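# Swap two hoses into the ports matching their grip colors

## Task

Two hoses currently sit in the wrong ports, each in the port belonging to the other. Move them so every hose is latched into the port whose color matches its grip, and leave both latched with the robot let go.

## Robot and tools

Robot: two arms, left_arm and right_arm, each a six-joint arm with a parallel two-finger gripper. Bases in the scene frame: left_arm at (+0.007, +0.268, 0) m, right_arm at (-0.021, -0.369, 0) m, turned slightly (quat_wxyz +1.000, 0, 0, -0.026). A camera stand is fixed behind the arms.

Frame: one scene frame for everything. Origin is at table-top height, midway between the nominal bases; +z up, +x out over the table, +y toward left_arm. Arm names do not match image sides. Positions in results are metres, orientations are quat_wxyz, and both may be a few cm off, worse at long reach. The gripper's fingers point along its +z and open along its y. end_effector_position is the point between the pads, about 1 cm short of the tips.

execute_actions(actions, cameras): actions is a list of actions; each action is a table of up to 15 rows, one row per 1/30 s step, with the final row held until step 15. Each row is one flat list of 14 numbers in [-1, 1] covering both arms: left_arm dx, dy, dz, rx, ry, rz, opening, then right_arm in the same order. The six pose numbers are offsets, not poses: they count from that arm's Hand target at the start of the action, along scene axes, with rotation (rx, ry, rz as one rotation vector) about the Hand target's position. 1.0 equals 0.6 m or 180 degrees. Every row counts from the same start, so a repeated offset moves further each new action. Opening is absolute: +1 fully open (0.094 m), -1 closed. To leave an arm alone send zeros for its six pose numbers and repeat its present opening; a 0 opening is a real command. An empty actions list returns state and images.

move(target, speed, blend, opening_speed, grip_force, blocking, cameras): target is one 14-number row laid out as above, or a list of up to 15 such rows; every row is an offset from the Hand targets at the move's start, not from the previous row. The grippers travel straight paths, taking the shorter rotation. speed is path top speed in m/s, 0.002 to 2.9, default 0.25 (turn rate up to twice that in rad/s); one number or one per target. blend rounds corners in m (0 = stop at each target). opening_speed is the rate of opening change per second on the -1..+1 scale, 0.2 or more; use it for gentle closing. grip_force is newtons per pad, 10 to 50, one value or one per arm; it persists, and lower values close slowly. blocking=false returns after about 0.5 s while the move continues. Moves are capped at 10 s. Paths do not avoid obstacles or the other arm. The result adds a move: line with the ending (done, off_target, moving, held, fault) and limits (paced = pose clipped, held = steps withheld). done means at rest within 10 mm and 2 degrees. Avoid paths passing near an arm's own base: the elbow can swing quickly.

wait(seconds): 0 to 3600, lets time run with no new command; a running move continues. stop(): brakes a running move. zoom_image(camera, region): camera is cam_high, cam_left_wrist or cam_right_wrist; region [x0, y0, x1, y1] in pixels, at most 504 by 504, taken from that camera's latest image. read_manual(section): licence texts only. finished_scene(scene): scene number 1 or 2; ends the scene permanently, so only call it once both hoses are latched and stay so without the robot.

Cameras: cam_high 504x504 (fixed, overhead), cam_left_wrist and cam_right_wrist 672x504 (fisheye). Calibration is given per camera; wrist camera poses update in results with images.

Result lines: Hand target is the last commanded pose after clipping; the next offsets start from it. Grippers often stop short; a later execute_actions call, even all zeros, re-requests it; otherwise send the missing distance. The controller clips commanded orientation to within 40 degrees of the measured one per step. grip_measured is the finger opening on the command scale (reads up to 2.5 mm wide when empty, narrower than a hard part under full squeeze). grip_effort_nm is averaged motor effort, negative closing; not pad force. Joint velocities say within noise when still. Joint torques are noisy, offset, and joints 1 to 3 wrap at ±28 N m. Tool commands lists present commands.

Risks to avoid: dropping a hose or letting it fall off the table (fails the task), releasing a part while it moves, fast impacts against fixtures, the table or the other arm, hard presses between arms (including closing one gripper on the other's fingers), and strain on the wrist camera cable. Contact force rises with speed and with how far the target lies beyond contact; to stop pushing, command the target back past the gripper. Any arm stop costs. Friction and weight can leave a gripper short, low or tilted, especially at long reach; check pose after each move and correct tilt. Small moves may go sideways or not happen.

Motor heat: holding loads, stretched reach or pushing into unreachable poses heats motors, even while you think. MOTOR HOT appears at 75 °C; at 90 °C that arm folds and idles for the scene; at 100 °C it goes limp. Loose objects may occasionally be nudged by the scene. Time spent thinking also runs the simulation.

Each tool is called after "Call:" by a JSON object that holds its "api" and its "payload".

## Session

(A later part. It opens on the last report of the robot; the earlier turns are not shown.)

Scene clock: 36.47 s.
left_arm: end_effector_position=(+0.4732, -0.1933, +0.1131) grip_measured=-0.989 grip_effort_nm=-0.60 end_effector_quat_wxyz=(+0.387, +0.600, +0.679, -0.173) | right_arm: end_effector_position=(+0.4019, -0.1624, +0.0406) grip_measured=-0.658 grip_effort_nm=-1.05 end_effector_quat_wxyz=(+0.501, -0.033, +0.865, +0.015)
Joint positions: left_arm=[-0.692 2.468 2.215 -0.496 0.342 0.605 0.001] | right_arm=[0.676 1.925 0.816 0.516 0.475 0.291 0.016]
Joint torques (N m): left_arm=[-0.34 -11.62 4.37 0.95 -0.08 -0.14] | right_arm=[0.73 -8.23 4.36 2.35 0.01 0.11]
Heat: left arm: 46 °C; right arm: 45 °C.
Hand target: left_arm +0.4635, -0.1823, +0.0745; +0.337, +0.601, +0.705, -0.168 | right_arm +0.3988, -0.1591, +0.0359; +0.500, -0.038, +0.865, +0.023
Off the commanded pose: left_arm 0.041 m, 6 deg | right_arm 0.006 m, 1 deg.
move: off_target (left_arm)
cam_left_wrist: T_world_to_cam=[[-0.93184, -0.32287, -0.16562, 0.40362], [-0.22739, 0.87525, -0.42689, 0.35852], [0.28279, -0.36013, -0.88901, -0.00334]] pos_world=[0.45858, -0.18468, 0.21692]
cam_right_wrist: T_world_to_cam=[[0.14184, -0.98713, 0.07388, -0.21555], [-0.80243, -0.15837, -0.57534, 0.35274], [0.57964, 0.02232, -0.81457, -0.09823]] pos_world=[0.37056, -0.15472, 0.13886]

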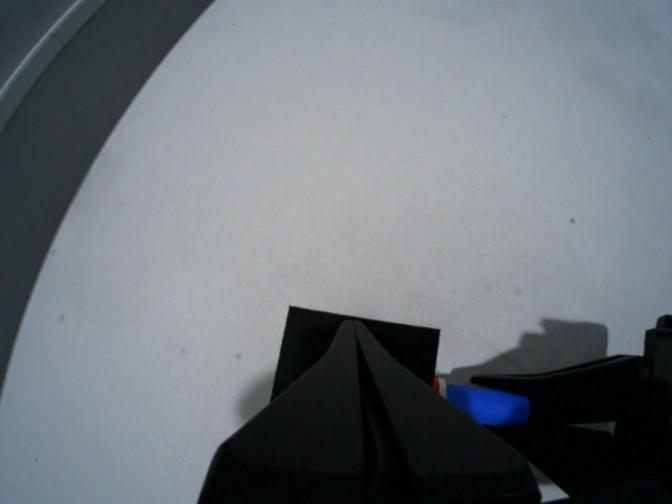

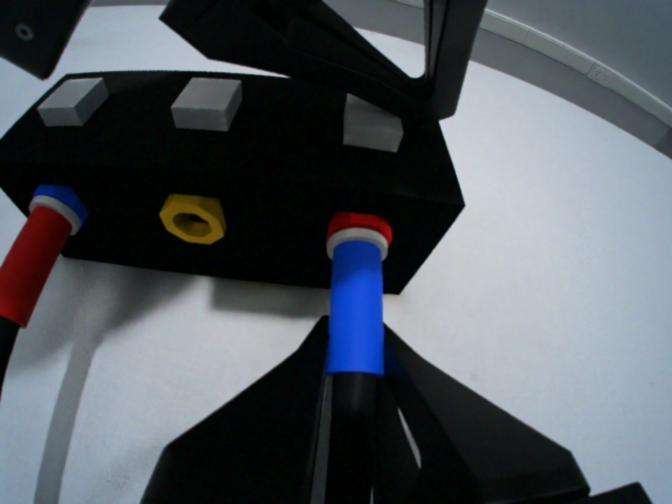

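Call:
{"api": "move", "payload": {"target": [[0.0,0.01,0.11,0.05,0.023,0,-1,0,0,0,0,0,0,-0.85],[-0.008,0.027,0.10,0.05,0.023,0,-1,0,0,0,0,0,0,-0.85],[-0.015,0.030,-0.01,0.05,0.023,0,-1,0,0,0,0,0,0,-0.85]], "speed": 0.1, "cameras": ["cam_left_wrist","cam_right_wrist"]}}

Scene clock: 40.73 s.
left_arm: end_effector_position=(+0.4572, -0.1649, +0.1018) grip_measured=-0.989 grip_effort_nm=-0.60 end_effector_quat_wxyz=(+0.287, +0.613, +0.724, -0.135) | right_arm: end_effector_position=(+0.4019, -0.1624, +0.0406) grip_measured=-0.658 grip_effort_nm=-1.05 end_effector_quat_wxyz=(+0.501, -0.033, +0.865, +0.015)
Joint positions: left_arm=[-0.694 2.54 2.457 -0.892 0.264 0.631 0.001] | right_arm=[0.676 1.925 0.816 0.516 0.475 0.291 0.016]
Joint torques (N m): left_arm=[-0.42 -10.91 2.91 1.46 0.08 0.07] | right_arm=[0.77 -8.24 4.44 2.36 0.01 0.1]
Heat: left arm: 47 °C; right arm: 46 °C.
Hand target: left_arm +0.4546, -0.1643, +0.0686; +0.263, +0.619, +0.728, -0.133 | right_arm +0.3988, -0.1591, +0.0359; +0.500, -0.038, +0.865, +0.023
Off the commanded pose: left_arm 0.033 m, 3 deg | right_arm 0.006 m, 1 deg.
elbow stopped short (left arm): the move would have taken joint 3 (elbow) straighter than the controller allows.
move: off_target (left_arm)
cam_left_wrist: T_world_to_cam=[[-0.93914, -0.32344, -0.11574, 0.39415], [-0.29404, 0.93107, -0.21601, 0.34342], [0.17763, -0.16883, -0.96951, 0.08923]] pos_world=[0.45529, -0.17719, 0.20631]
cam_right_wrist: T_world_to_cam=[[0.14184, -0.98713, 0.07388, -0.21555], [-0.80243, -0.15837, -0.57534, 0.35274], [0.57964, 0.02232, -0.81457, -0.09823]] pos_world=[0.37056, -0.15472, 0.13886]

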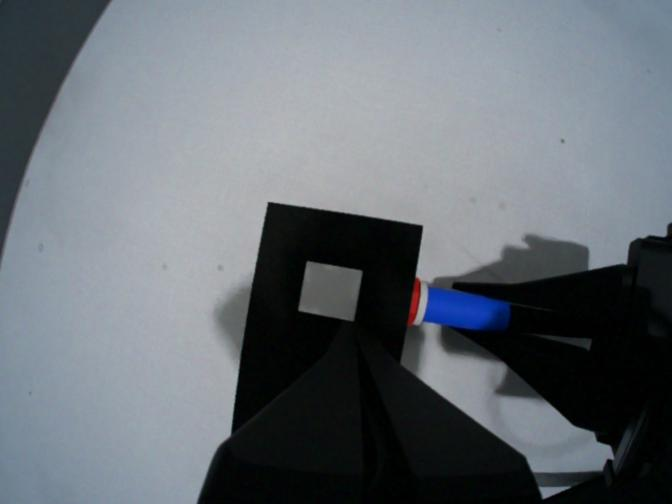

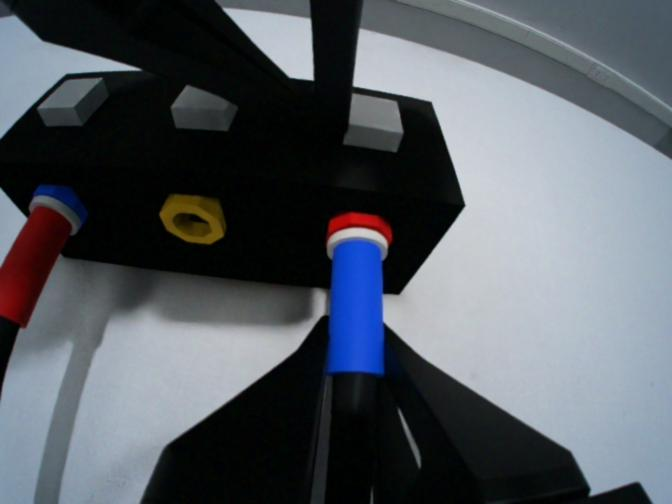

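Call:
{"api": "move", "payload": {"target": [[0.0,0,0.09,0,0,0,-1,0,0,0,0,0,0,-0.85],[0.012,-0.020,0.09,0,0,0,-1,0,0,0,0,0,0,-0.85],[0.012,-0.020,0.01,0,0,0,-1,0,0,0,0,0,0,-0.85]], "speed": 0.1, "cameras": ["cam_left_wrist","cam_right_wrist"]}}

Scene clock: 43.83 s.
left_arm: end_effector_position=(+0.4615, -0.1729, +0.1092) grip_measured=-0.989 grip_effort_nm=-0.60 end_effector_quat_wxyz=(+0.283, +0.614, +0.725, -0.135) | right_arm: end_effector_position=(+0.4019, -0.1624, +0.0406) grip_measured=-0.658 grip_effort_nm=-1.05 end_effector_quat_wxyz=(+0.501, -0.033, +0.865, +0.015)
Joint positions: left_arm=[-0.7 2.702 2.804 -1.083 0.262 0.626 0.001] | right_arm=[0.676 1.925 0.816 0.516 0.475 0.291 0.016]
Joint torques (N m): left_arm=[-0.68 -10.35 3.67 1.48 0.07 0.05] | right_arm=[0.7 -8.24 4.4 2.33 0.02 0.1]
Heat: left arm: 47 °C; right arm: 46 °C.
Hand target: left_arm +0.4617, -0.1763, +0.0744; +0.263, +0.619, +0.728, -0.133 | right_arm +0.3988, -0.1591, +0.0359; +0.500, -0.038, +0.865, +0.023
Off the commanded pose: left_arm 0.035 m, 2 deg | right_arm 0.006 m, 1 deg.
elbow stopped short (left arm): the move would have taken joint 3 (elbow) straighter than the controller allows.
move: off_target (left_arm)
cam_left_wrist: T_world_to_cam=[[-0.94002, -0.32216, -0.11213, 0.39666], [-0.29432, 0.93217, -0.21077, 0.35346], [0.17243, -0.16512, -0.97108, 0.09755]] pos_world=[0.46008, -0.18559, 0.2137]
cam_right_wrist: T_world_to_cam=[[0.14184, -0.98713, 0.07388, -0.21555], [-0.80243, -0.15837, -0.57534, 0.35274], [0.57964, 0.02232, -0.81457, -0.09823]] pos_world=[0.37056, -0.15472, 0.13886]

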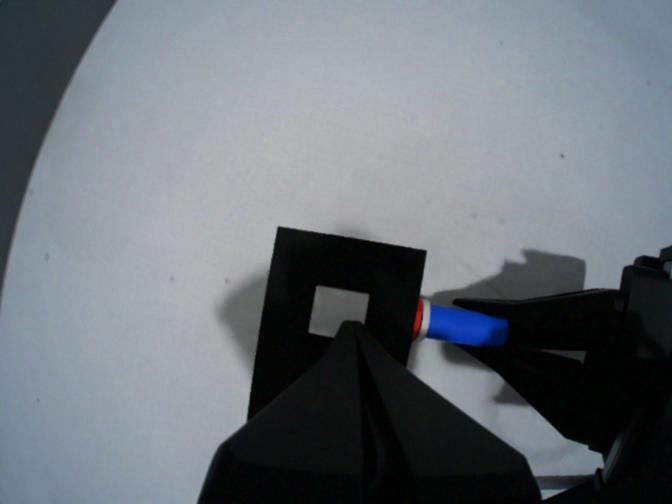

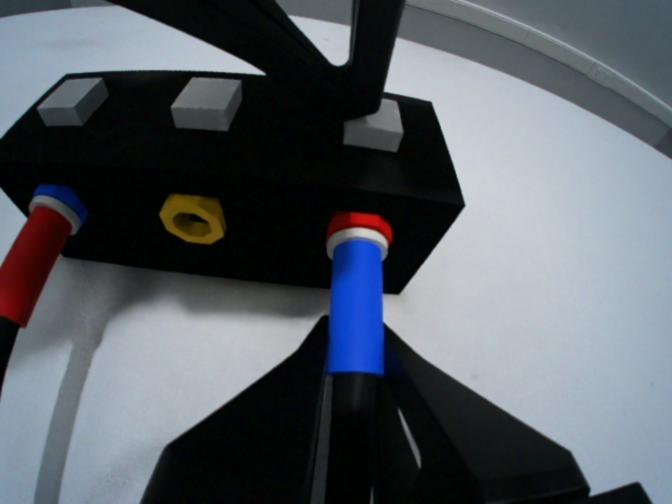

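Call:
{"api": "move", "payload": {"target": [[0.0,0,0.09,0,0,0,-1,0,0,0,0,0,0,-0.85],[0.004,-0.011,0.08,0,0,0,-1,0,0,0,0,0,0,-0.85],[0.004,-0.011,-0.04,0,0,0,-1,0,0,0,0,0,0,-0.85]], "speed": 0.1, "cameras": ["cam_left_wrist","cam_right_wrist"]}}

Scene clock: 46.73 s.
left_arm: end_effector_position=(+0.4761, -0.1983, +0.1072) grip_measured=-0.989 grip_effort_nm=-0.60 end_effector_quat_wxyz=(+0.335, +0.610, +0.704, -0.142) | right_arm: end_effector_position=(+0.4019, -0.1624, +0.0406) grip_measured=-0.658 grip_effort_nm=-1.04 end_effector_quat_wxyz=(+0.501, -0.033, +0.865, +0.015)
Joint positions: left_arm=[-0.713 2.712 2.745 -0.899 0.269 0.615 0.001] | right_arm=[0.676 1.925 0.816 0.516 0.475 0.291 0.016]
Joint torques (N m): left_arm=[-0.02 -10.1 3.81 0.64 -0.06 0.08] | right_arm=[0.77 -8.23 4.34 2.35 0 0.1]
Heat: left arm: 47 °C; right arm: 46 °C.
Hand target: left_arm +0.4642, -0.1830, +0.0506; +0.263, +0.619, +0.728, -0.133 | right_arm +0.3988, -0.1591, +0.0359; +0.500, -0.038, +0.865, +0.023
Off the commanded pose: left_arm 0.060 m, 9 deg | right_arm 0.006 m, 1 deg.
elbow stopped short (left arm): the move would have taken joint 3 (elbow) straighter than the controller allows.
move: off_target (left_arm)
cam_left_wrist: T_world_to_cam=[[-0.93266, -0.32426, -0.15814, 0.40305], [-0.26549, 0.91369, -0.30772, 0.37405], [0.24427, -0.24502, -0.93824, 0.0352]] pos_world=[0.46661, -0.20245, 0.21187]
cam_right_wrist: T_world_to_cam=[[0.14184, -0.98713, 0.07388, -0.21555], [-0.80243, -0.15837, -0.57534, 0.35274], [0.57964, 0.02232, -0.81457, -0.09823]] pos_world=[0.37056, -0.15472, 0.13886]

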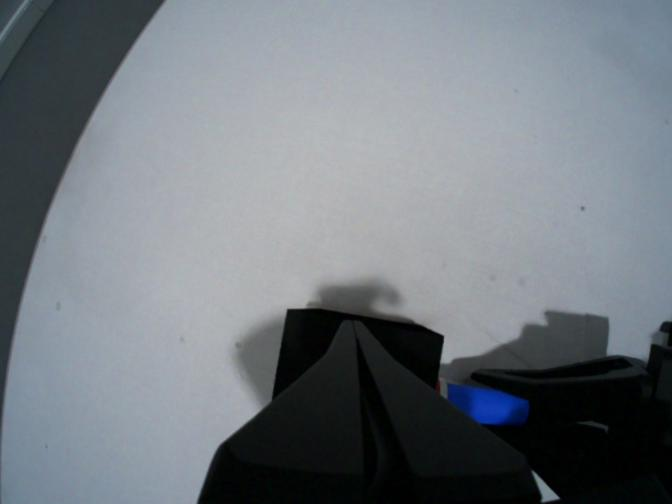

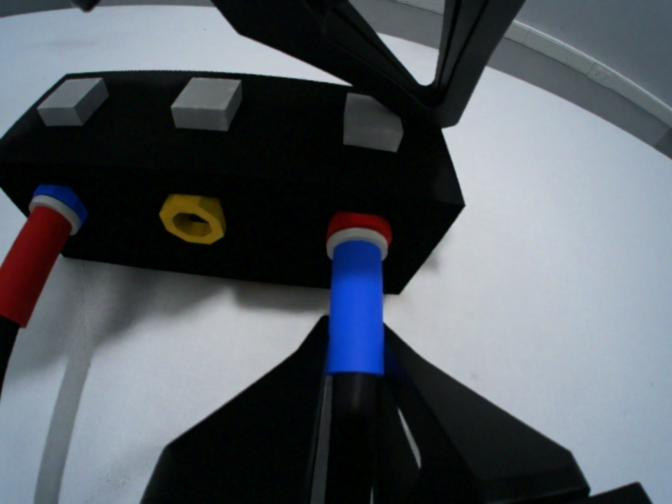

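Call:
{"api": "move", "payload": {"target": [[0,0,0.08,0,0,0,-1,0,0,0.005,0,0,0,-0.3],[-0.05,0.35,0.3,0,0,0,-0.3,-0.08,-0.02,0.15,0,0,0,-0.3],[-0.12,0.38,0.3,0,0,0,-0.3,-0.08,-0.12,0.25,0,0,0,-1]], "speed": 0.2, "blend": [0.003,0.02,0]}}

Scene clock: 52.90 s.
left_arm: end_effector_position=(+0.3966, +0.0457, +0.2147) grip_measured=-0.302 grip_effort_nm=0.10 end_effector_quat_wxyz=(+0.241, +0.615, +0.740, -0.131) | right_arm: end_effector_position=(+0.3434, -0.2347, +0.1603) grip_measured=-0.973 grip_effort_nm=-1.02 end_effector_quat_wxyz=(+0.476, -0.042, +0.878, +0.010)
Joint positions: left_arm=[-0.368 1.916 1.952 -1.208 0.397 0.938 0.033] | right_arm=[0.568 1.3 0.782 -0.108 0.372 0.231 0.001]
Joint torques (N m): left_arm=[0.09 -12.71 5.37 1.01 0.41 0.11] | right_arm=[-0.06 -6.75 10.88 2.11 0.02 -0.01]
Heat: left arm: 49 °C; right arm: 47 °C.
Hand target: left_arm +0.3922, +0.0451, +0.2307; +0.263, +0.619, +0.728, -0.133 | right_arm +0.3509, -0.2311, +0.1861; +0.500, -0.038, +0.865, +0.023
Off the commanded pose: left_arm 0.016 m, 3 deg | right_arm 0.027 m, 3 deg.
elbow stopped short (left arm): the move would have taken joint 3 (elbow) straighter than the controller allows.
move: off_target (left_arm, right_arm); blend cut to 0 m at target 1, 0 m at target 2; target 2's new opening was sent with left_arm's hand 0.022 m and 2 deg from that target; target 3's new opening was sent with right_arm's hand 0.027 m and 3 deg from that target

Call:
{"api": "move", "payload": {"target": [[-0.087,-0.02,0,-0.066,-0.05,0.222,-0.3,0.19,0,0.05,-0.107,0.1395,0.3522,-1],[-0.087,-0.25,-0.12,-0.1316,-0.1012,0.4445,-0.3,0.19,0.0,0.023,-0.107,0.1395,0.3522,-1]], "speed": 0.3, "blend": 0.02, "cameras": ["all"]}}

Scene clock: 57.80 s.
left_arm: end_effector_position=(+0.3359, -0.1014, +0.1527) grip_measured=-0.302 grip_effort_nm=0.10 end_effector_quat_wxyz=(+0.490, -0.022, +0.871, +0.023) | right_arm: end_effector_position=(+0.4613, -0.2315, +0.2063) grip_measured=-0.974 grip_effort_nm=-1.04 end_effector_quat_wxyz=(+0.230, -0.546, +0.793, +0.140)
Joint positions: left_arm=[-1.128 2.019 1.599 -0.613 -0.922 -0.907 0.033] | right_arm=[0.175 2.374 2.671 -1.563 -0.46 -1.012 0.001]
Joint torques (N m): left_arm=[-0.34 -8.54 10.26 0.92 -0.71 -0.33] | right_arm=[0.16 -10.29 7.5 0.9 -0.37 -0.04]
Heat: left arm: 49 °C; right arm: 47 °C.
Hand target: left_arm +0.3400, -0.1049, +0.1585; +0.500, -0.037, +0.865, +0.022 | right_arm +0.4649, -0.2312, +0.1997; +0.212, -0.554, +0.792, +0.149
Off the commanded pose: left_arm 0.008 m, 2 deg | right_arm 0.007 m, 2 deg.
joint sent to its limit (right arm) — joint 4 (wrist pitch), lower limit. The joint targets still meet the commanded pose.
move: done
cam_left_wrist: T_world_to_cam=[[0.15056, -0.98662, 0.0626, -0.15381], [-0.81132, -0.15949, -0.56242, 0.37559], [0.56488, 0.03388, -0.82448, 0.03913]] pos_world=[0.30578, -0.09317, 0.25313]
cam_right_wrist: T_world_to_cam=[[0.95998, -0.27487, 0.05364, -0.51278], [-0.26811, -0.95737, -0.10756, -0.04315], [0.08092, 0.08887, -0.99275, 0.28611]] pos_world=[0.45754, -0.20769, 0.3069]

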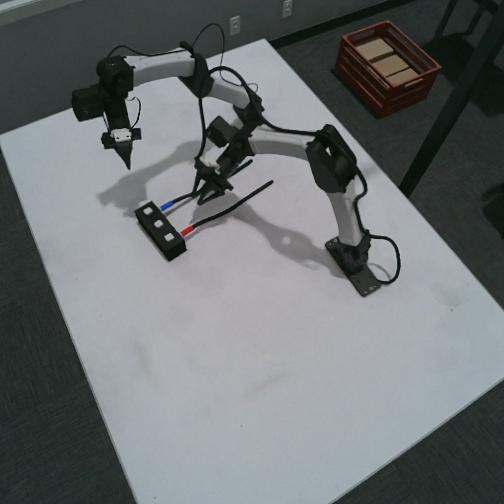

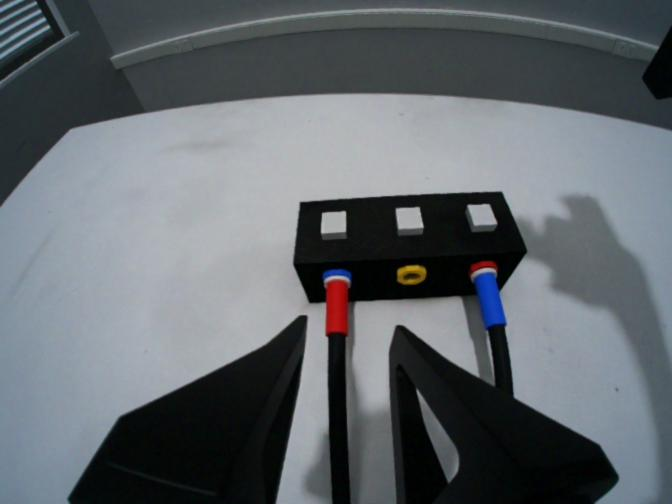

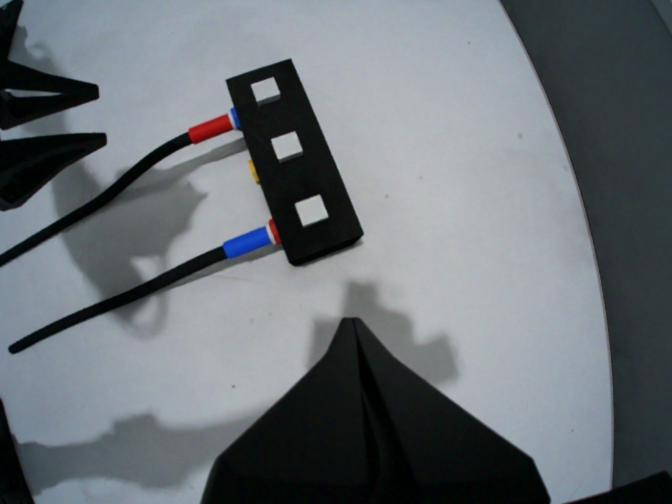

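Call:
{"api": "move", "payload": {"target": [[0.092,-0.195,-0.106,0,0,0,-0.3,0,0,0,0,0,0,-1],[0.118,-0.198,-0.1875,0,0,0,-0.3,0.007,0.117,-0.14,0,0,0,-1]], "speed": [0.25,0.15], "cameras": ["cam_left_wrist","cam_right_wrist"]}}

Scene clock: 61.63 s.
left_arm: end_effector_position=(+0.4051, -0.2271, +0.0575) grip_measured=-0.302 grip_effort_nm=0.10 end_effector_quat_wxyz=(+0.497, -0.032, +0.867, +0.014) | right_arm: end_effector_position=(+0.4697, -0.1630, +0.1048) grip_measured=-0.974 grip_effort_nm=-1.05 end_effector_quat_wxyz=(+0.200, -0.554, +0.793, +0.155)
Joint positions: left_arm=[-1.115 2.815 2.613 -0.792 -0.924 -0.896 0.033] | right_arm=[0.314 2.374 2.256 -1.16 -0.426 -0.893 0.001]
Joint torques (N m): left_arm=[0.61 -12.59 7.04 1.2 -0.56 -0.07] | right_arm=[0.75 -15.88 5.23 1.15 -0.24 0.17]
Heat: left arm: 49 °C; right arm: 49 °C.
Hand target: left_arm +0.4109, -0.2237, +0.0462; +0.500, -0.037, +0.865, +0.022 | right_arm +0.4690, -0.1610, +0.1156; +0.211, -0.554, +0.792, +0.149
Off the commanded pose: left_arm 0.013 m, 1 deg | right_arm 0.011 m, 1 deg.
move: off_target (left_arm, right_arm)
cam_left_wrist: T_world_to_cam=[[0.15841, -0.98335, 0.08908, -0.28622], [-0.8, -0.1807, -0.57214, 0.34939], [0.57871, 0.01936, -0.8153, -0.08352]] pos_world=[0.37319, -0.2167, 0.1573]
cam_right_wrist: T_world_to_cam=[[0.96848, -0.24909, -0.0015, -0.49054], [-0.24841, -0.96537, -0.07966, 0.00031], [0.0184, 0.07752, -0.99682, 0.20654]] pos_world=[0.47135, -0.1379, 0.20518]

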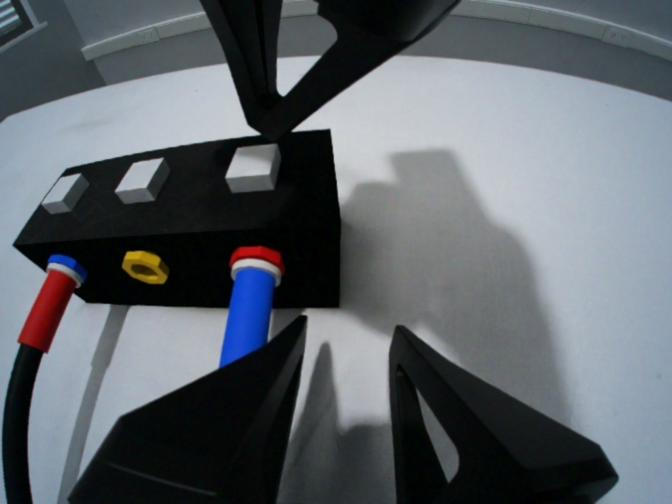

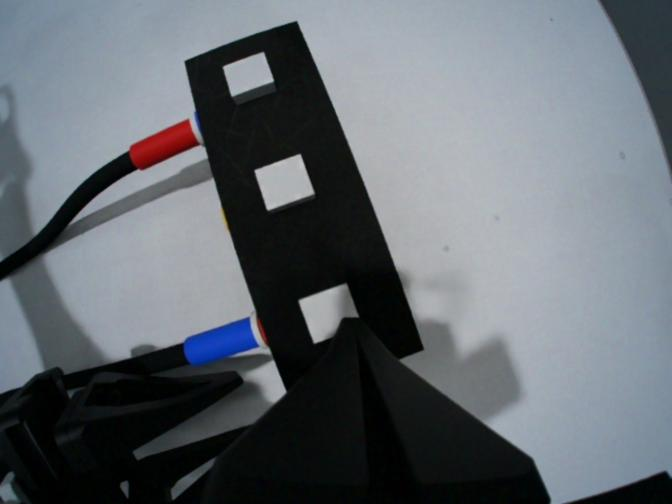

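Call:
{"api": "move", "payload": {"target": [[0,0.01,0.075,0,0,0,-0.3,-0.014,0.002,0.01,0,0,0,-1],[0,0.072,0.075,0,0,0,-0.3,-0.014,0.002,-0.01,0,0,0,-1],[-0.002,0.072,-0.02,0,0,0,-0.3,-0.014,0.002,-0.015,0,0,0,-1]], "speed": 0.12, "cameras": ["cam_left_wrist","cam_right_wrist"]}}

Scene clock: 65.47 s.
left_arm: end_effector_position=(+0.4081, -0.1844, +0.0370) grip_measured=-0.302 grip_effort_nm=0.07 end_effector_quat_wxyz=(+0.499, -0.037, +0.865, +0.020) | right_arm: end_effector_position=(+0.4622, -0.1643, +0.0953) grip_measured=-0.974 grip_effort_nm=-1.04 end_effector_quat_wxyz=(+0.198, -0.551, +0.795, +0.155)
Joint positions: left_arm=[-1.077 2.579 2.059 -0.446 -0.916 -0.856 0.033] | right_arm=[0.316 2.328 2.139 -1.091 -0.423 -0.885 0.001]
Joint torques (N m): left_arm=[0.28 -14.24 4.44 1.25 -0.44 0.02] | right_arm=[1.14 -15.99 4.63 1.22 -0.26 0.16]
Heat: left arm: 51 °C; right arm: 53 °C.
Hand target: left_arm +0.4097, -0.1806, +0.0343; +0.500, -0.037, +0.865, +0.022 | right_arm +0.4607, -0.1598, +0.1067; +0.212, -0.554, +0.792, +0.149
Off the commanded pose: left_arm 0.005 m, 0 deg | right_arm 0.012 m, 2 deg.
move: off_target (right_arm)
cam_left_wrist: T_world_to_cam=[[0.17163, -0.98143, 0.08562, -0.24778], [-0.79415, -0.18926, -0.57749, 0.34401], [0.58298, 0.03112, -0.81189, -0.10267]] pos_world=[0.37557, -0.17488, 0.13652]
cam_right_wrist: T_world_to_cam=[[0.96703, -0.25459, -0.00541, -0.48346], [-0.25426, -0.96414, -0.07609, -0.00105], [0.01416, 0.07496, -0.99709, 0.19885]] pos_world=[0.46444, -0.139, 0.19558]

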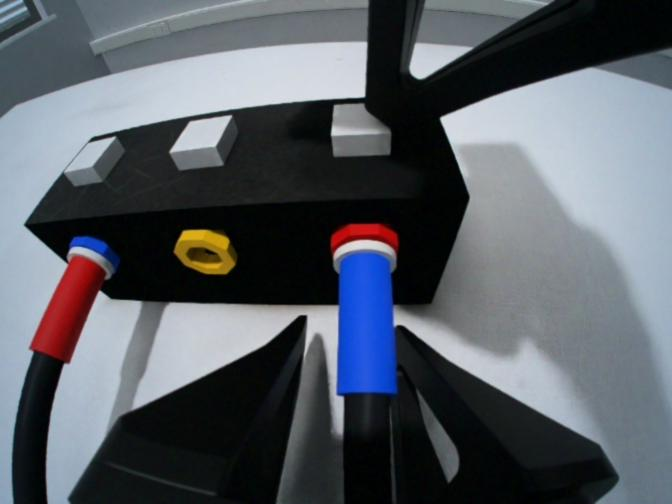

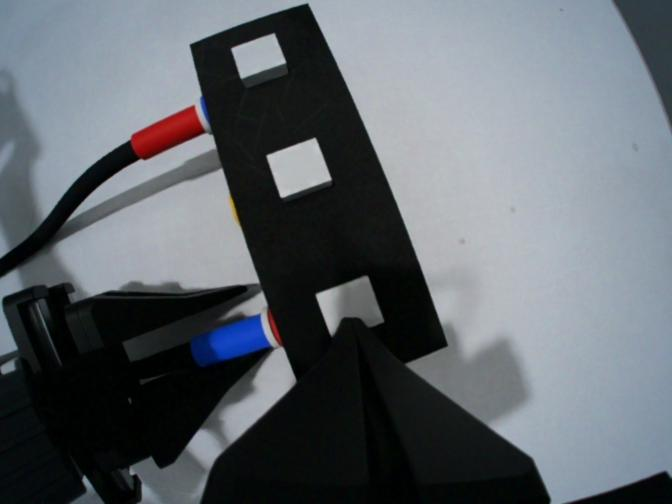

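Call:
{"api": "move", "payload": {"target": [[0,0,0.005,0,0,0,-0.3,0.001,0.015,0.0,0,0,0,-1],[0,0,0.005,0,0,0,-0.85,0.001,0.015,-0.07,0,0,0,-1]], "speed": 0.08, "cameras": ["cam_left_wrist","cam_right_wrist"]}}

Scene clock: 67.90 s.
left_arm: end_effector_position=(+0.4075, -0.1866, +0.0374) grip_measured=-0.704 grip_effort_nm=-1.04 end_effector_quat_wxyz=(+0.500, -0.038, +0.865, +0.015) | right_arm: end_effector_position=(+0.4725, -0.1644, +0.0925) grip_measured=-0.974 grip_effort_nm=-1.05 end_effector_quat_wxyz=(+0.237, -0.548, +0.791, +0.134)
Joint positions: left_arm=[-1.079 2.579 2.059 -0.436 -0.914 -0.856 0.014] | right_arm=[0.315 2.272 2.009 -0.924 -0.408 -0.868 0.001]
Joint torques (N m): left_arm=[0.5 -14.67 4.86 1.1 -0.45 0.02] | right_arm=[2.69 -10.28 3.36 1.37 -0.32 0.16]
Heat: left arm: 52 °C; right arm: 54 °C.
Hand target: left_arm +0.4096, -0.1806, +0.0372; +0.500, -0.037, +0.865, +0.022 | right_arm +0.4614, -0.1509, +0.0648; +0.212, -0.553, +0.792, +0.149
Off the commanded pose: left_arm 0.006 m, 1 deg | right_arm 0.033 m, 3 deg.
move: off_target (right_arm)
cam_left_wrist: T_world_to_cam=[[0.16801, -0.98129, 0.09404, -0.24872], [-0.79331, -0.19122, -0.57801, 0.34262], [0.58518, 0.02251, -0.81059, -0.1044]] pos_world=[0.37468, -0.1762, 0.13681]
cam_right_wrist: T_world_to_cam=[[0.95874, -0.27487, 0.07261, -0.50014], [-0.26609, -0.9575, -0.11129, 0.01116], [0.10012, 0.08738, -0.99113, 0.15685]] pos_world=[0.46677, -0.14049, 0.19301]

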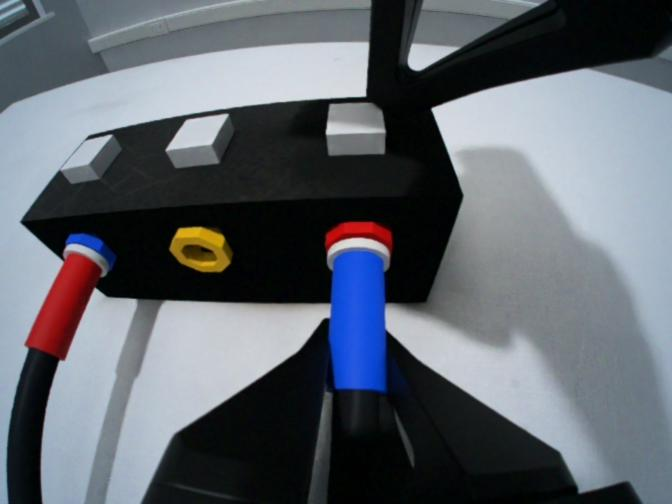

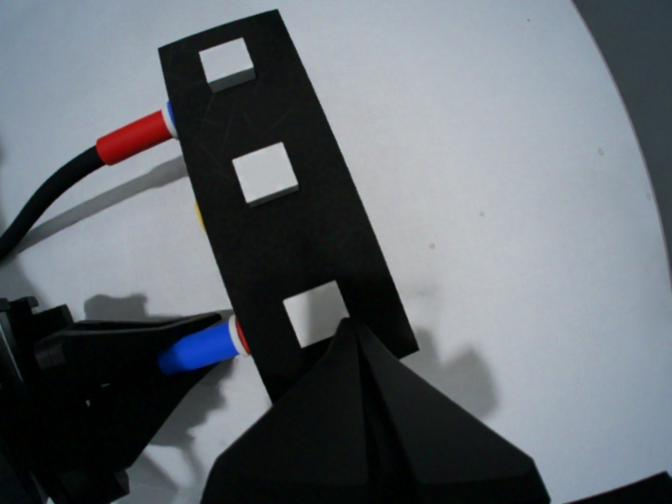

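Call:
{"api": "move", "payload": {"target": [[0,0,0,0,0,0,-0.85,0.00,0,0.1,0,0,0,-1],[0,0,0,0,0,0,-0.85,-0.002,0.005,0.085,0,0,0,-1]], "speed": 0.1, "cameras": ["cam_left_wrist","cam_right_wrist"]}}

Scene clock: 70.00 s.
left_arm: end_effector_position=(+0.4075, -0.1866, +0.0374) grip_measured=-0.704 grip_effort_nm=-1.04 end_effector_quat_wxyz=(+0.500, -0.038, +0.865, +0.015) | right_arm: end_effector_position=(+0.4614, -0.1538, +0.1303) grip_measured=-0.974 grip_effort_nm=-1.04 end_effector_quat_wxyz=(+0.222, -0.554, +0.790, +0.141)
Joint positions: left_arm=[-1.079 2.579 2.059 -0.436 -0.914 -0.856 0.014] | right_arm=[0.341 2.283 2.187 -1.118 -0.404 -0.86 0.001]
Joint torques (N m): left_arm=[0.49 -14.65 4.88 1.09 -0.45 0.02] | right_arm=[1.16 -10.96 5.48 1.27 -0.34 0.16]
Heat: left arm: 52 °C; right arm: 55 °C.
Hand target: left_arm +0.4096, -0.1806, +0.0372; +0.500, -0.037, +0.865, +0.022 | right_arm +0.4601, -0.1478, +0.1157; +0.212, -0.554, +0.792, +0.149
Off the commanded pose: left_arm 0.006 m, 1 deg | right_arm 0.016 m, 2 deg.
move: off_target (right_arm)
cam_left_wrist: T_world_to_cam=[[0.16801, -0.98129, 0.09404, -0.24872], [-0.79331, -0.19122, -0.57801, 0.34262], [0.58518, 0.02251, -0.81059, -0.1044]] pos_world=[0.37468, -0.1762, 0.13681]
cam_right_wrist: T_world_to_cam=[[0.9652, -0.25704, 0.04806, -0.48634], [-0.25174, -0.9631, -0.09518, 0.01303], [0.07075, 0.07977, -0.9943, 0.20727]] pos_world=[0.45803, -0.129, 0.2307]

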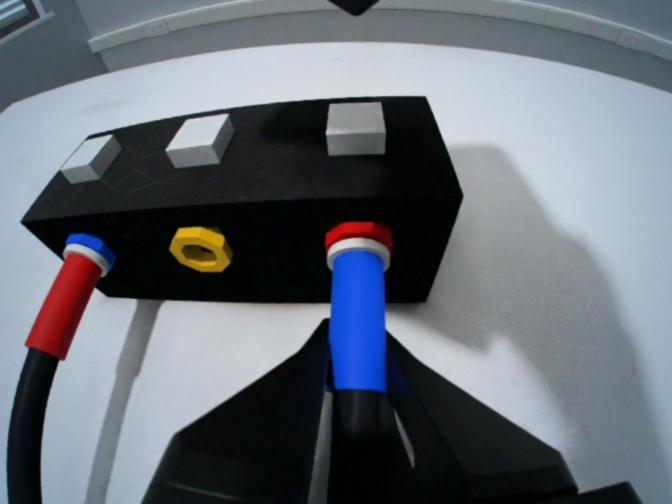

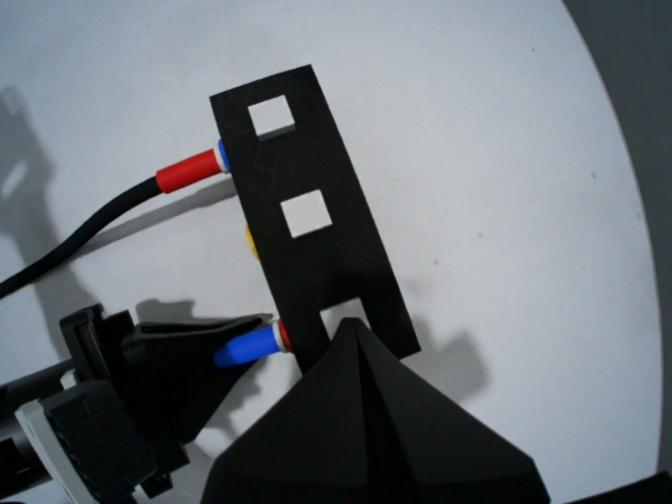

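Call:
{"api": "move", "payload": {"target": [[0,0,0,0,0,0,-0.85,0.00,-0.005,-0.02,0,0,0,-1],[0,0,0,0,0,0,-0.85,-0.009,0.0,-0.1,0,0,0,-1]], "speed": 0.1, "cameras": ["cam_left_wrist","cam_right_wrist"]}}

Scene clock: 72.00 s.
left_arm: end_effector_position=(+0.4075, -0.1866, +0.0374) grip_measured=-0.704 grip_effort_nm=-1.04 end_effector_quat_wxyz=(+0.500, -0.038, +0.865, +0.015) | right_arm: end_effector_position=(+0.4669, -0.1443, +0.0951) grip_measured=-0.974 grip_effort_nm=-1.05 end_effector_quat_wxyz=(+0.260, -0.556, +0.774, +0.154)
Joint positions: left_arm=[-1.079 2.579 2.059 -0.436 -0.914 -0.856 0.014] | right_arm=[0.34 2.244 1.943 -0.842 -0.457 -0.857 0.001]
Joint torques (N m): left_arm=[0.49 -14.65 4.86 1.1 -0.45 0.02] | right_arm=[1.5 -9.63 3.17 1.14 0.24 0.15]
Heat: left arm: 53 °C; right arm: 55 °C.
Hand target: left_arm +0.4096, -0.1806, +0.0372; +0.500, -0.037, +0.865, +0.022 | right_arm +0.4547, -0.1478, +0.0558; +0.212, -0.553, +0.792, +0.149
Off the commanded pose: left_arm 0.006 m, 1 deg | right_arm 0.041 m, 6 deg.
move: off_target (right_arm)
cam_left_wrist: T_world_to_cam=[[0.16801, -0.98129, 0.09404, -0.24872], [-0.79331, -0.19122, -0.57801, 0.34262], [0.58518, 0.02251, -0.81059, -0.1044]] pos_world=[0.37468, -0.1762, 0.13681]
cam_right_wrist: T_world_to_cam=[[0.96599, -0.24518, 0.0822, -0.4895], [-0.22845, -0.95806, -0.173, 0.01755], [0.12117, 0.14833, -0.98149, 0.15624]] pos_world=[0.45792, -0.12638, 0.19662]

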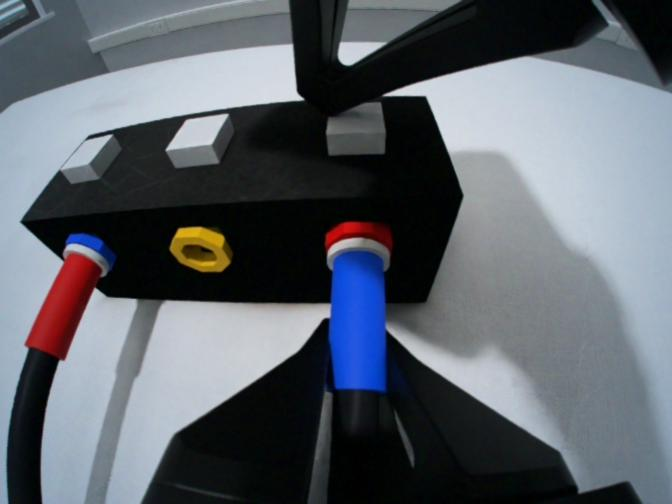

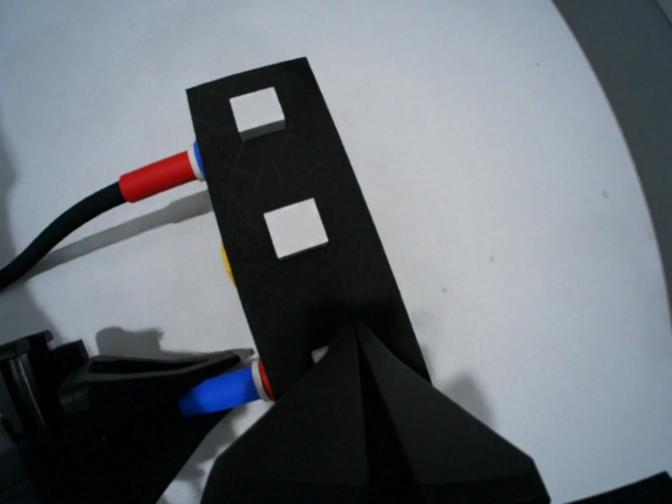

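Call:
{"api": "move", "payload": {"target": [[0,0,0,0,0,0,-0.85,0.0,0.0,0.14,0,0,0,-1],[0,0,0,0,0,0,-0.85,0.0125,-0.005,0.123,-0.1044,0.038,0,-1]], "speed": 0.15, "cameras": ["cam_left_wrist","cam_right_wrist"]}}

Scene clock: 75.67 s.
left_arm: end_effector_position=(+0.4075, -0.1866, +0.0374) grip_measured=-0.704 grip_effort_nm=-1.04 end_effector_quat_wxyz=(+0.500, -0.038, +0.865, +0.015) | right_arm: end_effector_position=(+0.4590, -0.1534, +0.1365) grip_measured=-0.974 grip_effort_nm=-1.05 end_effector_quat_wxyz=(+0.137, -0.566, +0.812, +0.040)
Joint positions: left_arm=[-1.079 2.579 2.059 -0.436 -0.914 -0.856 0.014] | right_arm=[0.428 2.564 2.809 -1.563 -0.14 -0.824 0.001]
Joint torques (N m): left_arm=[0.5 -14.65 4.86 1.09 -0.45 0.02] | right_arm=[0.65 -11.02 8.65 0.82 -0.08 0.17]
Heat: left arm: 54 °C; right arm: 55 °C.
Hand target: left_arm +0.4096, -0.1806, +0.0372; +0.500, -0.037, +0.865, +0.022 | right_arm +0.4622, -0.1509, +0.1296; +0.071, -0.571, +0.817, +0.050
Off the commanded pose: left_arm 0.006 m, 1 deg | right_arm 0.008 m, 8 deg.
joint sent to its limit (right arm) — joint 4 (wrist pitch), lower limit. The joint targets are off in orientation, not in position.
move: off_target (right_arm)
cam_left_wrist: T_world_to_cam=[[0.16801, -0.98129, 0.09404, -0.24872], [-0.79331, -0.19122, -0.57801, 0.34262], [0.58518, 0.02251, -0.81059, -0.1044]] pos_world=[0.37468, -0.1762, 0.13681]
cam_right_wrist: T_world_to_cam=[[0.96025, -0.26421, 0.09003, -0.48889], [-0.27611, -0.94644, 0.16741, -0.00872], [0.04098, -0.18561, -0.98177, 0.18482]] pos_world=[0.45948, -0.10312, 0.22692]

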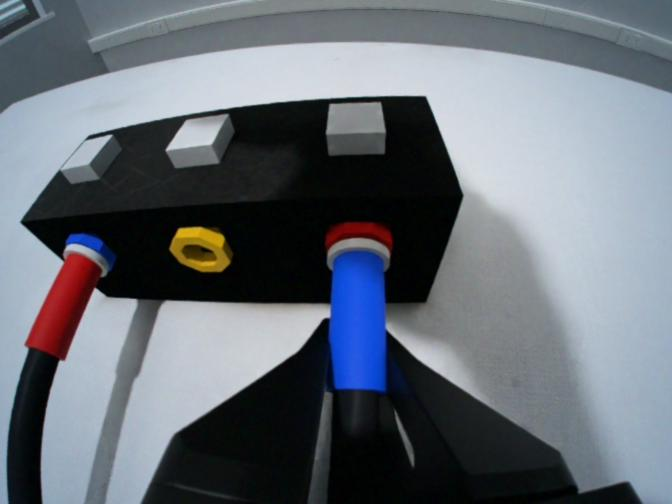

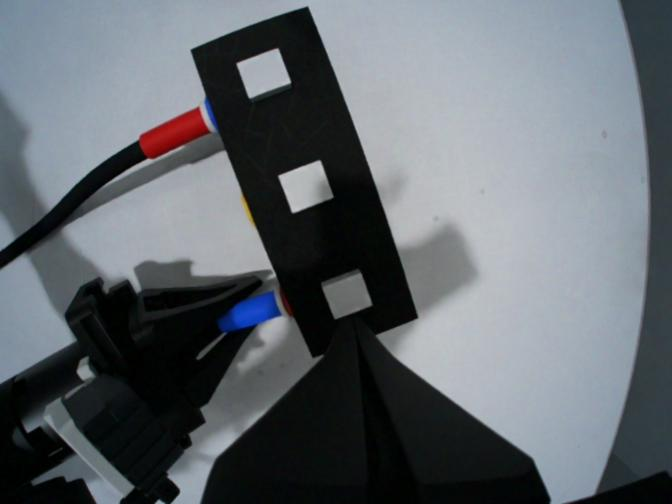

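Call:
{"api": "move", "payload": {"target": [[0,0,0,0,0,0,-0.85,0.0015,-0.01,-0.02,0,0,0,-1],[0,0,0,0,0,0,-0.85,0.0015,-0.01,-0.116,0,0,0,-1]], "speed": 0.1, "cameras": ["cam_left_wrist","cam_right_wrist"]}}

Scene clock: 77.70 s.
left_arm: end_effector_position=(+0.4075, -0.1866, +0.0374) grip_measured=-0.704 grip_effort_nm=-1.04 end_effector_quat_wxyz=(+0.500, -0.038, +0.865, +0.015) | right_arm: end_effector_position=(+0.4602, -0.1563, +0.0953) grip_measured=-0.974 grip_effort_nm=-1.05 end_effector_quat_wxyz=(+0.099, -0.567, +0.816, +0.048)
Joint positions: left_arm=[-1.079 2.579 2.059 -0.436 -0.914 -0.856 0.014] | right_arm=[0.422 2.625 2.767 -1.541 -0.139 -0.832 0.001]
Joint torques (N m): left_arm=[0.5 -14.65 4.83 1.09 -0.45 0.03] | right_arm=[0.13 -8.88 4.79 0.96 -0.07 -0.05]
Heat: left arm: 55 °C; right arm: 56 °C.
Hand target: left_arm +0.4096, -0.1806, +0.0372; +0.500, -0.037, +0.865, +0.022 | right_arm +0.4631, -0.1569, +0.0598; +0.071, -0.571, +0.817, +0.051
Off the commanded pose: left_arm 0.006 m, 1 deg | right_arm 0.035 m, 3 deg.
move: off_target (right_arm)
cam_left_wrist: T_world_to_cam=[[0.16801, -0.98129, 0.09404, -0.24872], [-0.79331, -0.19122, -0.57801, 0.34262], [0.58518, 0.02251, -0.81059, -0.1044]] pos_world=[0.37468, -0.1762, 0.13681]
cam_right_wrist: T_world_to_cam=[[0.96505, -0.26053, 0.02827, -0.48282], [-0.26038, -0.94111, 0.21567, -0.01512], [-0.02959, -0.21549, -0.97606, 0.171]] pos_world=[0.46707, -0.10317, 0.18382]

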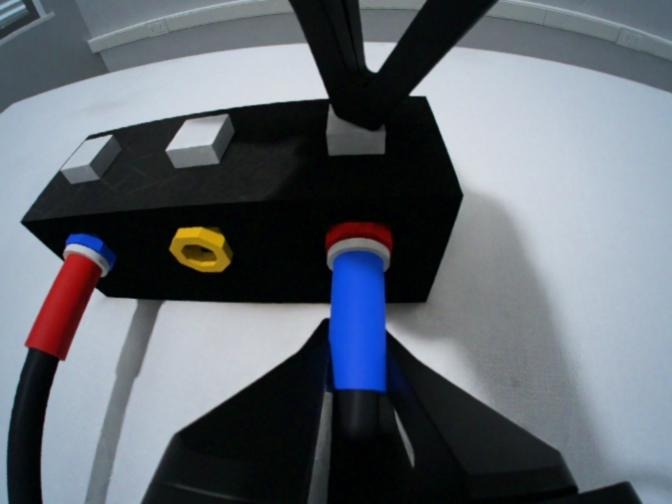

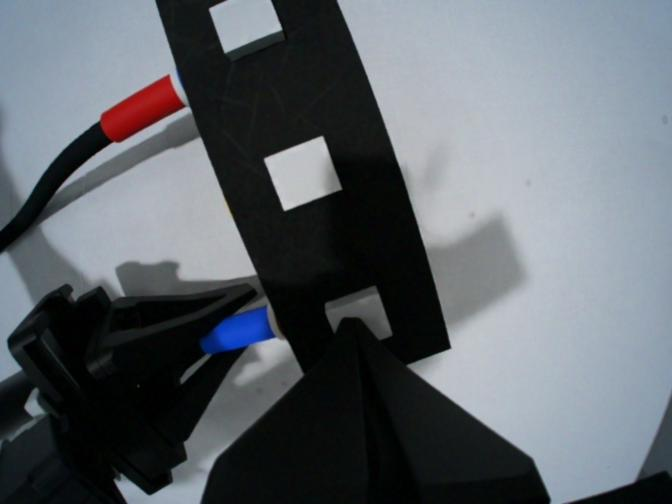

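Call:
{"api": "move", "payload": {"target": [[0,0,0,0,0,0,-0.9,0.002,0.0,-0.06,0,0,0,-1],[-0.03,-0.003,0,0,0,0,-0.9,0.002,0.0,-0.06,0,0,0,-1]], "speed": 0.08, "cameras": ["cam_left_wrist","cam_right_wrist"]}}

Scene clock: 79.87 s.
left_arm: end_effector_position=(+0.3969, -0.1859, +0.0290) grip_measured=-0.704 grip_effort_nm=-1.04 end_effector_quat_wxyz=(+0.501, -0.029, +0.864, +0.026) | right_arm: end_effector_position=(+0.4602, -0.1565, +0.0901) grip_measured=-0.974 grip_effort_nm=-1.05 end_effector_quat_wxyz=(+0.119, -0.568, +0.813, +0.046)
Joint positions: left_arm=[-1.098 2.579 2.027 -0.433 -0.934 -0.864 0.014] | right_arm=[0.419 2.474 2.449 -1.334 -0.146 -0.837 0.001]
Joint torques (N m): left_arm=[-0.69 -16.58 4.16 0.82 -0.44 -0.4] | right_arm=[0.32 -5.29 2.35 1.44 0.02 0]
Heat: left arm: 55 °C; right arm: 55 °C.
Hand target: left_arm +0.3916, -0.1823, +0.0372; +0.500, -0.037, +0.865, +0.022 | right_arm +0.4643, -0.1567, +0.0239; +0.071, -0.571, +0.816, +0.051
Off the commanded pose: left_arm 0.010 m, 1 deg | right_arm 0.066 m, 6 deg.
move: off_target (right_arm)
cam_left_wrist: T_world_to_cam=[[0.16354, -0.9842, 0.06791, -0.24351], [-0.79337, -0.17213, -0.5839, 0.33326], [0.58636, 0.04161, -0.80898, -0.10194]] pos_world=[0.36399, -0.17806, 0.12866]
cam_right_wrist: T_world_to_cam=[[0.96442, -0.2581, 0.05734, -0.48461], [-0.26432, -0.94603, 0.18749, -0.01074], [0.00585, -0.19598, -0.98059, 0.15309]] pos_world=[0.46363, -0.10523, 0.17991]

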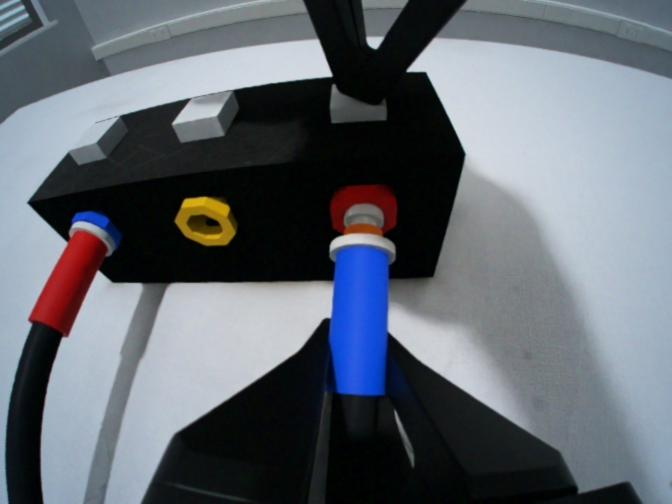

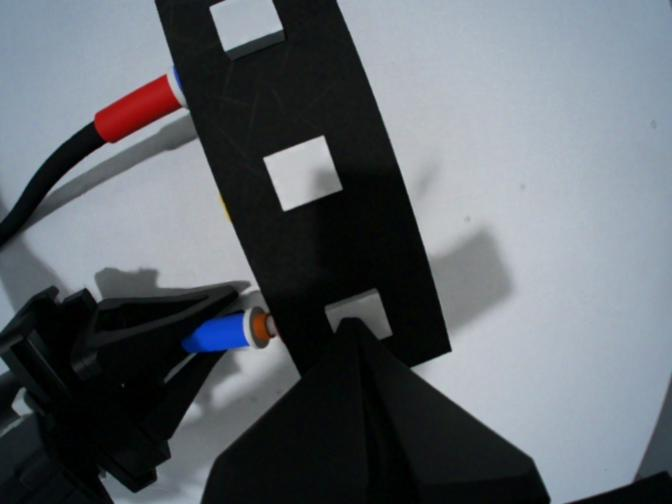

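Call:
{"api": "move", "payload": {"target": [[-0.11,-0.01,0.03,0,0,0,-0.9,0,0,0,0,0,0,-1],[-0.11,-0.01,0.27,0,0,0,-0.9,0,0,0.09,0,0,0,-1],[-0.06,0.42,0.27,0,0,0,-0.9,0,-0.05,0.15,0,0,0,-1],[-0.06,0.42,0.06,0,0,0,-0.9,0,-0.05,0.15,0,0,0,-1]], "speed": 0.2, "blend": [0,0.02,0.02,0], "cameras": ["all"]}}

Scene clock: 81.40 s.
left_arm: end_effector_position=(+0.3423, -0.1866, +0.0226) grip_measured=-0.704 grip_effort_nm=-1.04 end_effector_quat_wxyz=(+0.489, -0.021, +0.871, +0.038) | right_arm: end_effector_position=(+0.4607, -0.1562, +0.0963) grip_measured=-0.974 grip_effort_nm=-1.05 end_effector_quat_wxyz=(+0.128, -0.568, +0.812, +0.045)
Joint positions: left_arm=[-1.192 2.535 1.955 -0.566 -0.965 -1.014 0.014] | right_arm=[0.419 2.453 2.431 -1.319 -0.148 -0.837 0.001]
Joint torques (N m): left_arm=[-0.88 -18.09 5.85 0.6 -0.63 -0.33] | right_arm=[0.34 -12.79 6.26 0.84 -0.12 0.08]
Heat: left arm: 56 °C; right arm: 55 °C.
Hand target: left_arm +0.3399, -0.1871, +0.0513; +0.500, -0.037, +0.865, +0.022 (not the last commanded pose) | right_arm +0.4600, -0.1566, +0.0901; +0.121, -0.568, +0.813, +0.046 (not the last commanded pose)
Off the commanded pose: left_arm 0.262 m, 3 deg | right_arm 0.035 m, 7 deg.
move: held (right_arm; a check stopped the path), off_target (left_arm; braked when a check withheld steps of right_arm); path passed 0 of 4 targets; limits=held
pose unreachable (right arm): on one or more control steps of this call, first in action 0 (counted from 0), this arm could not follow its commanded pose, so it was not sent that pose on those steps. It may still have moved: this result reports where it is.
cause: moving toward the commanded pose would bring a part of the arm too close to another arm (this arm's upper arm (the part past joint 2) and the left arm's wrist (the part past joint 4), along the way the arms are being sent, or toward where that arm still pushes).
cam_left_wrist: T_world_to_cam=[[0.16265, -0.98603, 0.03589, -0.23412], [-0.81052, -0.15426, -0.56503, 0.29491], [0.56268, 0.06281, -0.82429, -0.0628]] pos_world=[0.31245, -0.18141, 0.12327]
cam_right_wrist: T_world_to_cam=[[0.96336, -0.2586, 0.07122, -0.4864], [-0.26732, -0.94748, 0.17555, -0.00914], [0.02208, -0.18815, -0.98189, 0.15314]] pos_world=[0.46275, -0.10562, 0.18662]

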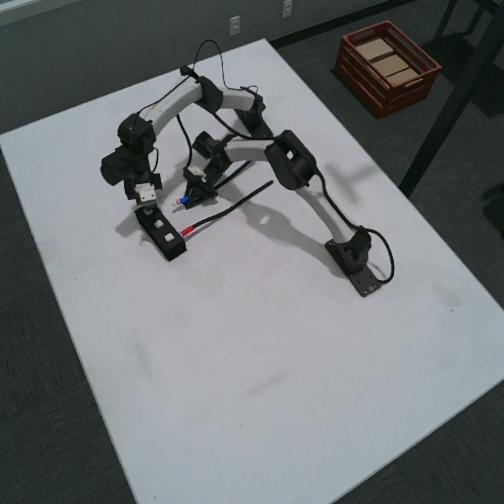

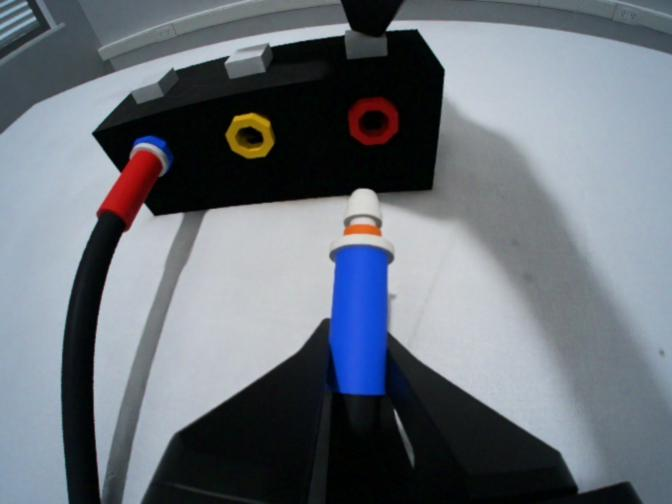

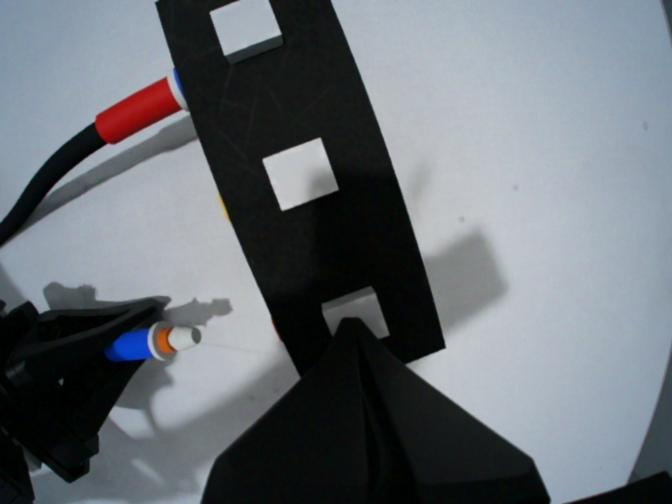

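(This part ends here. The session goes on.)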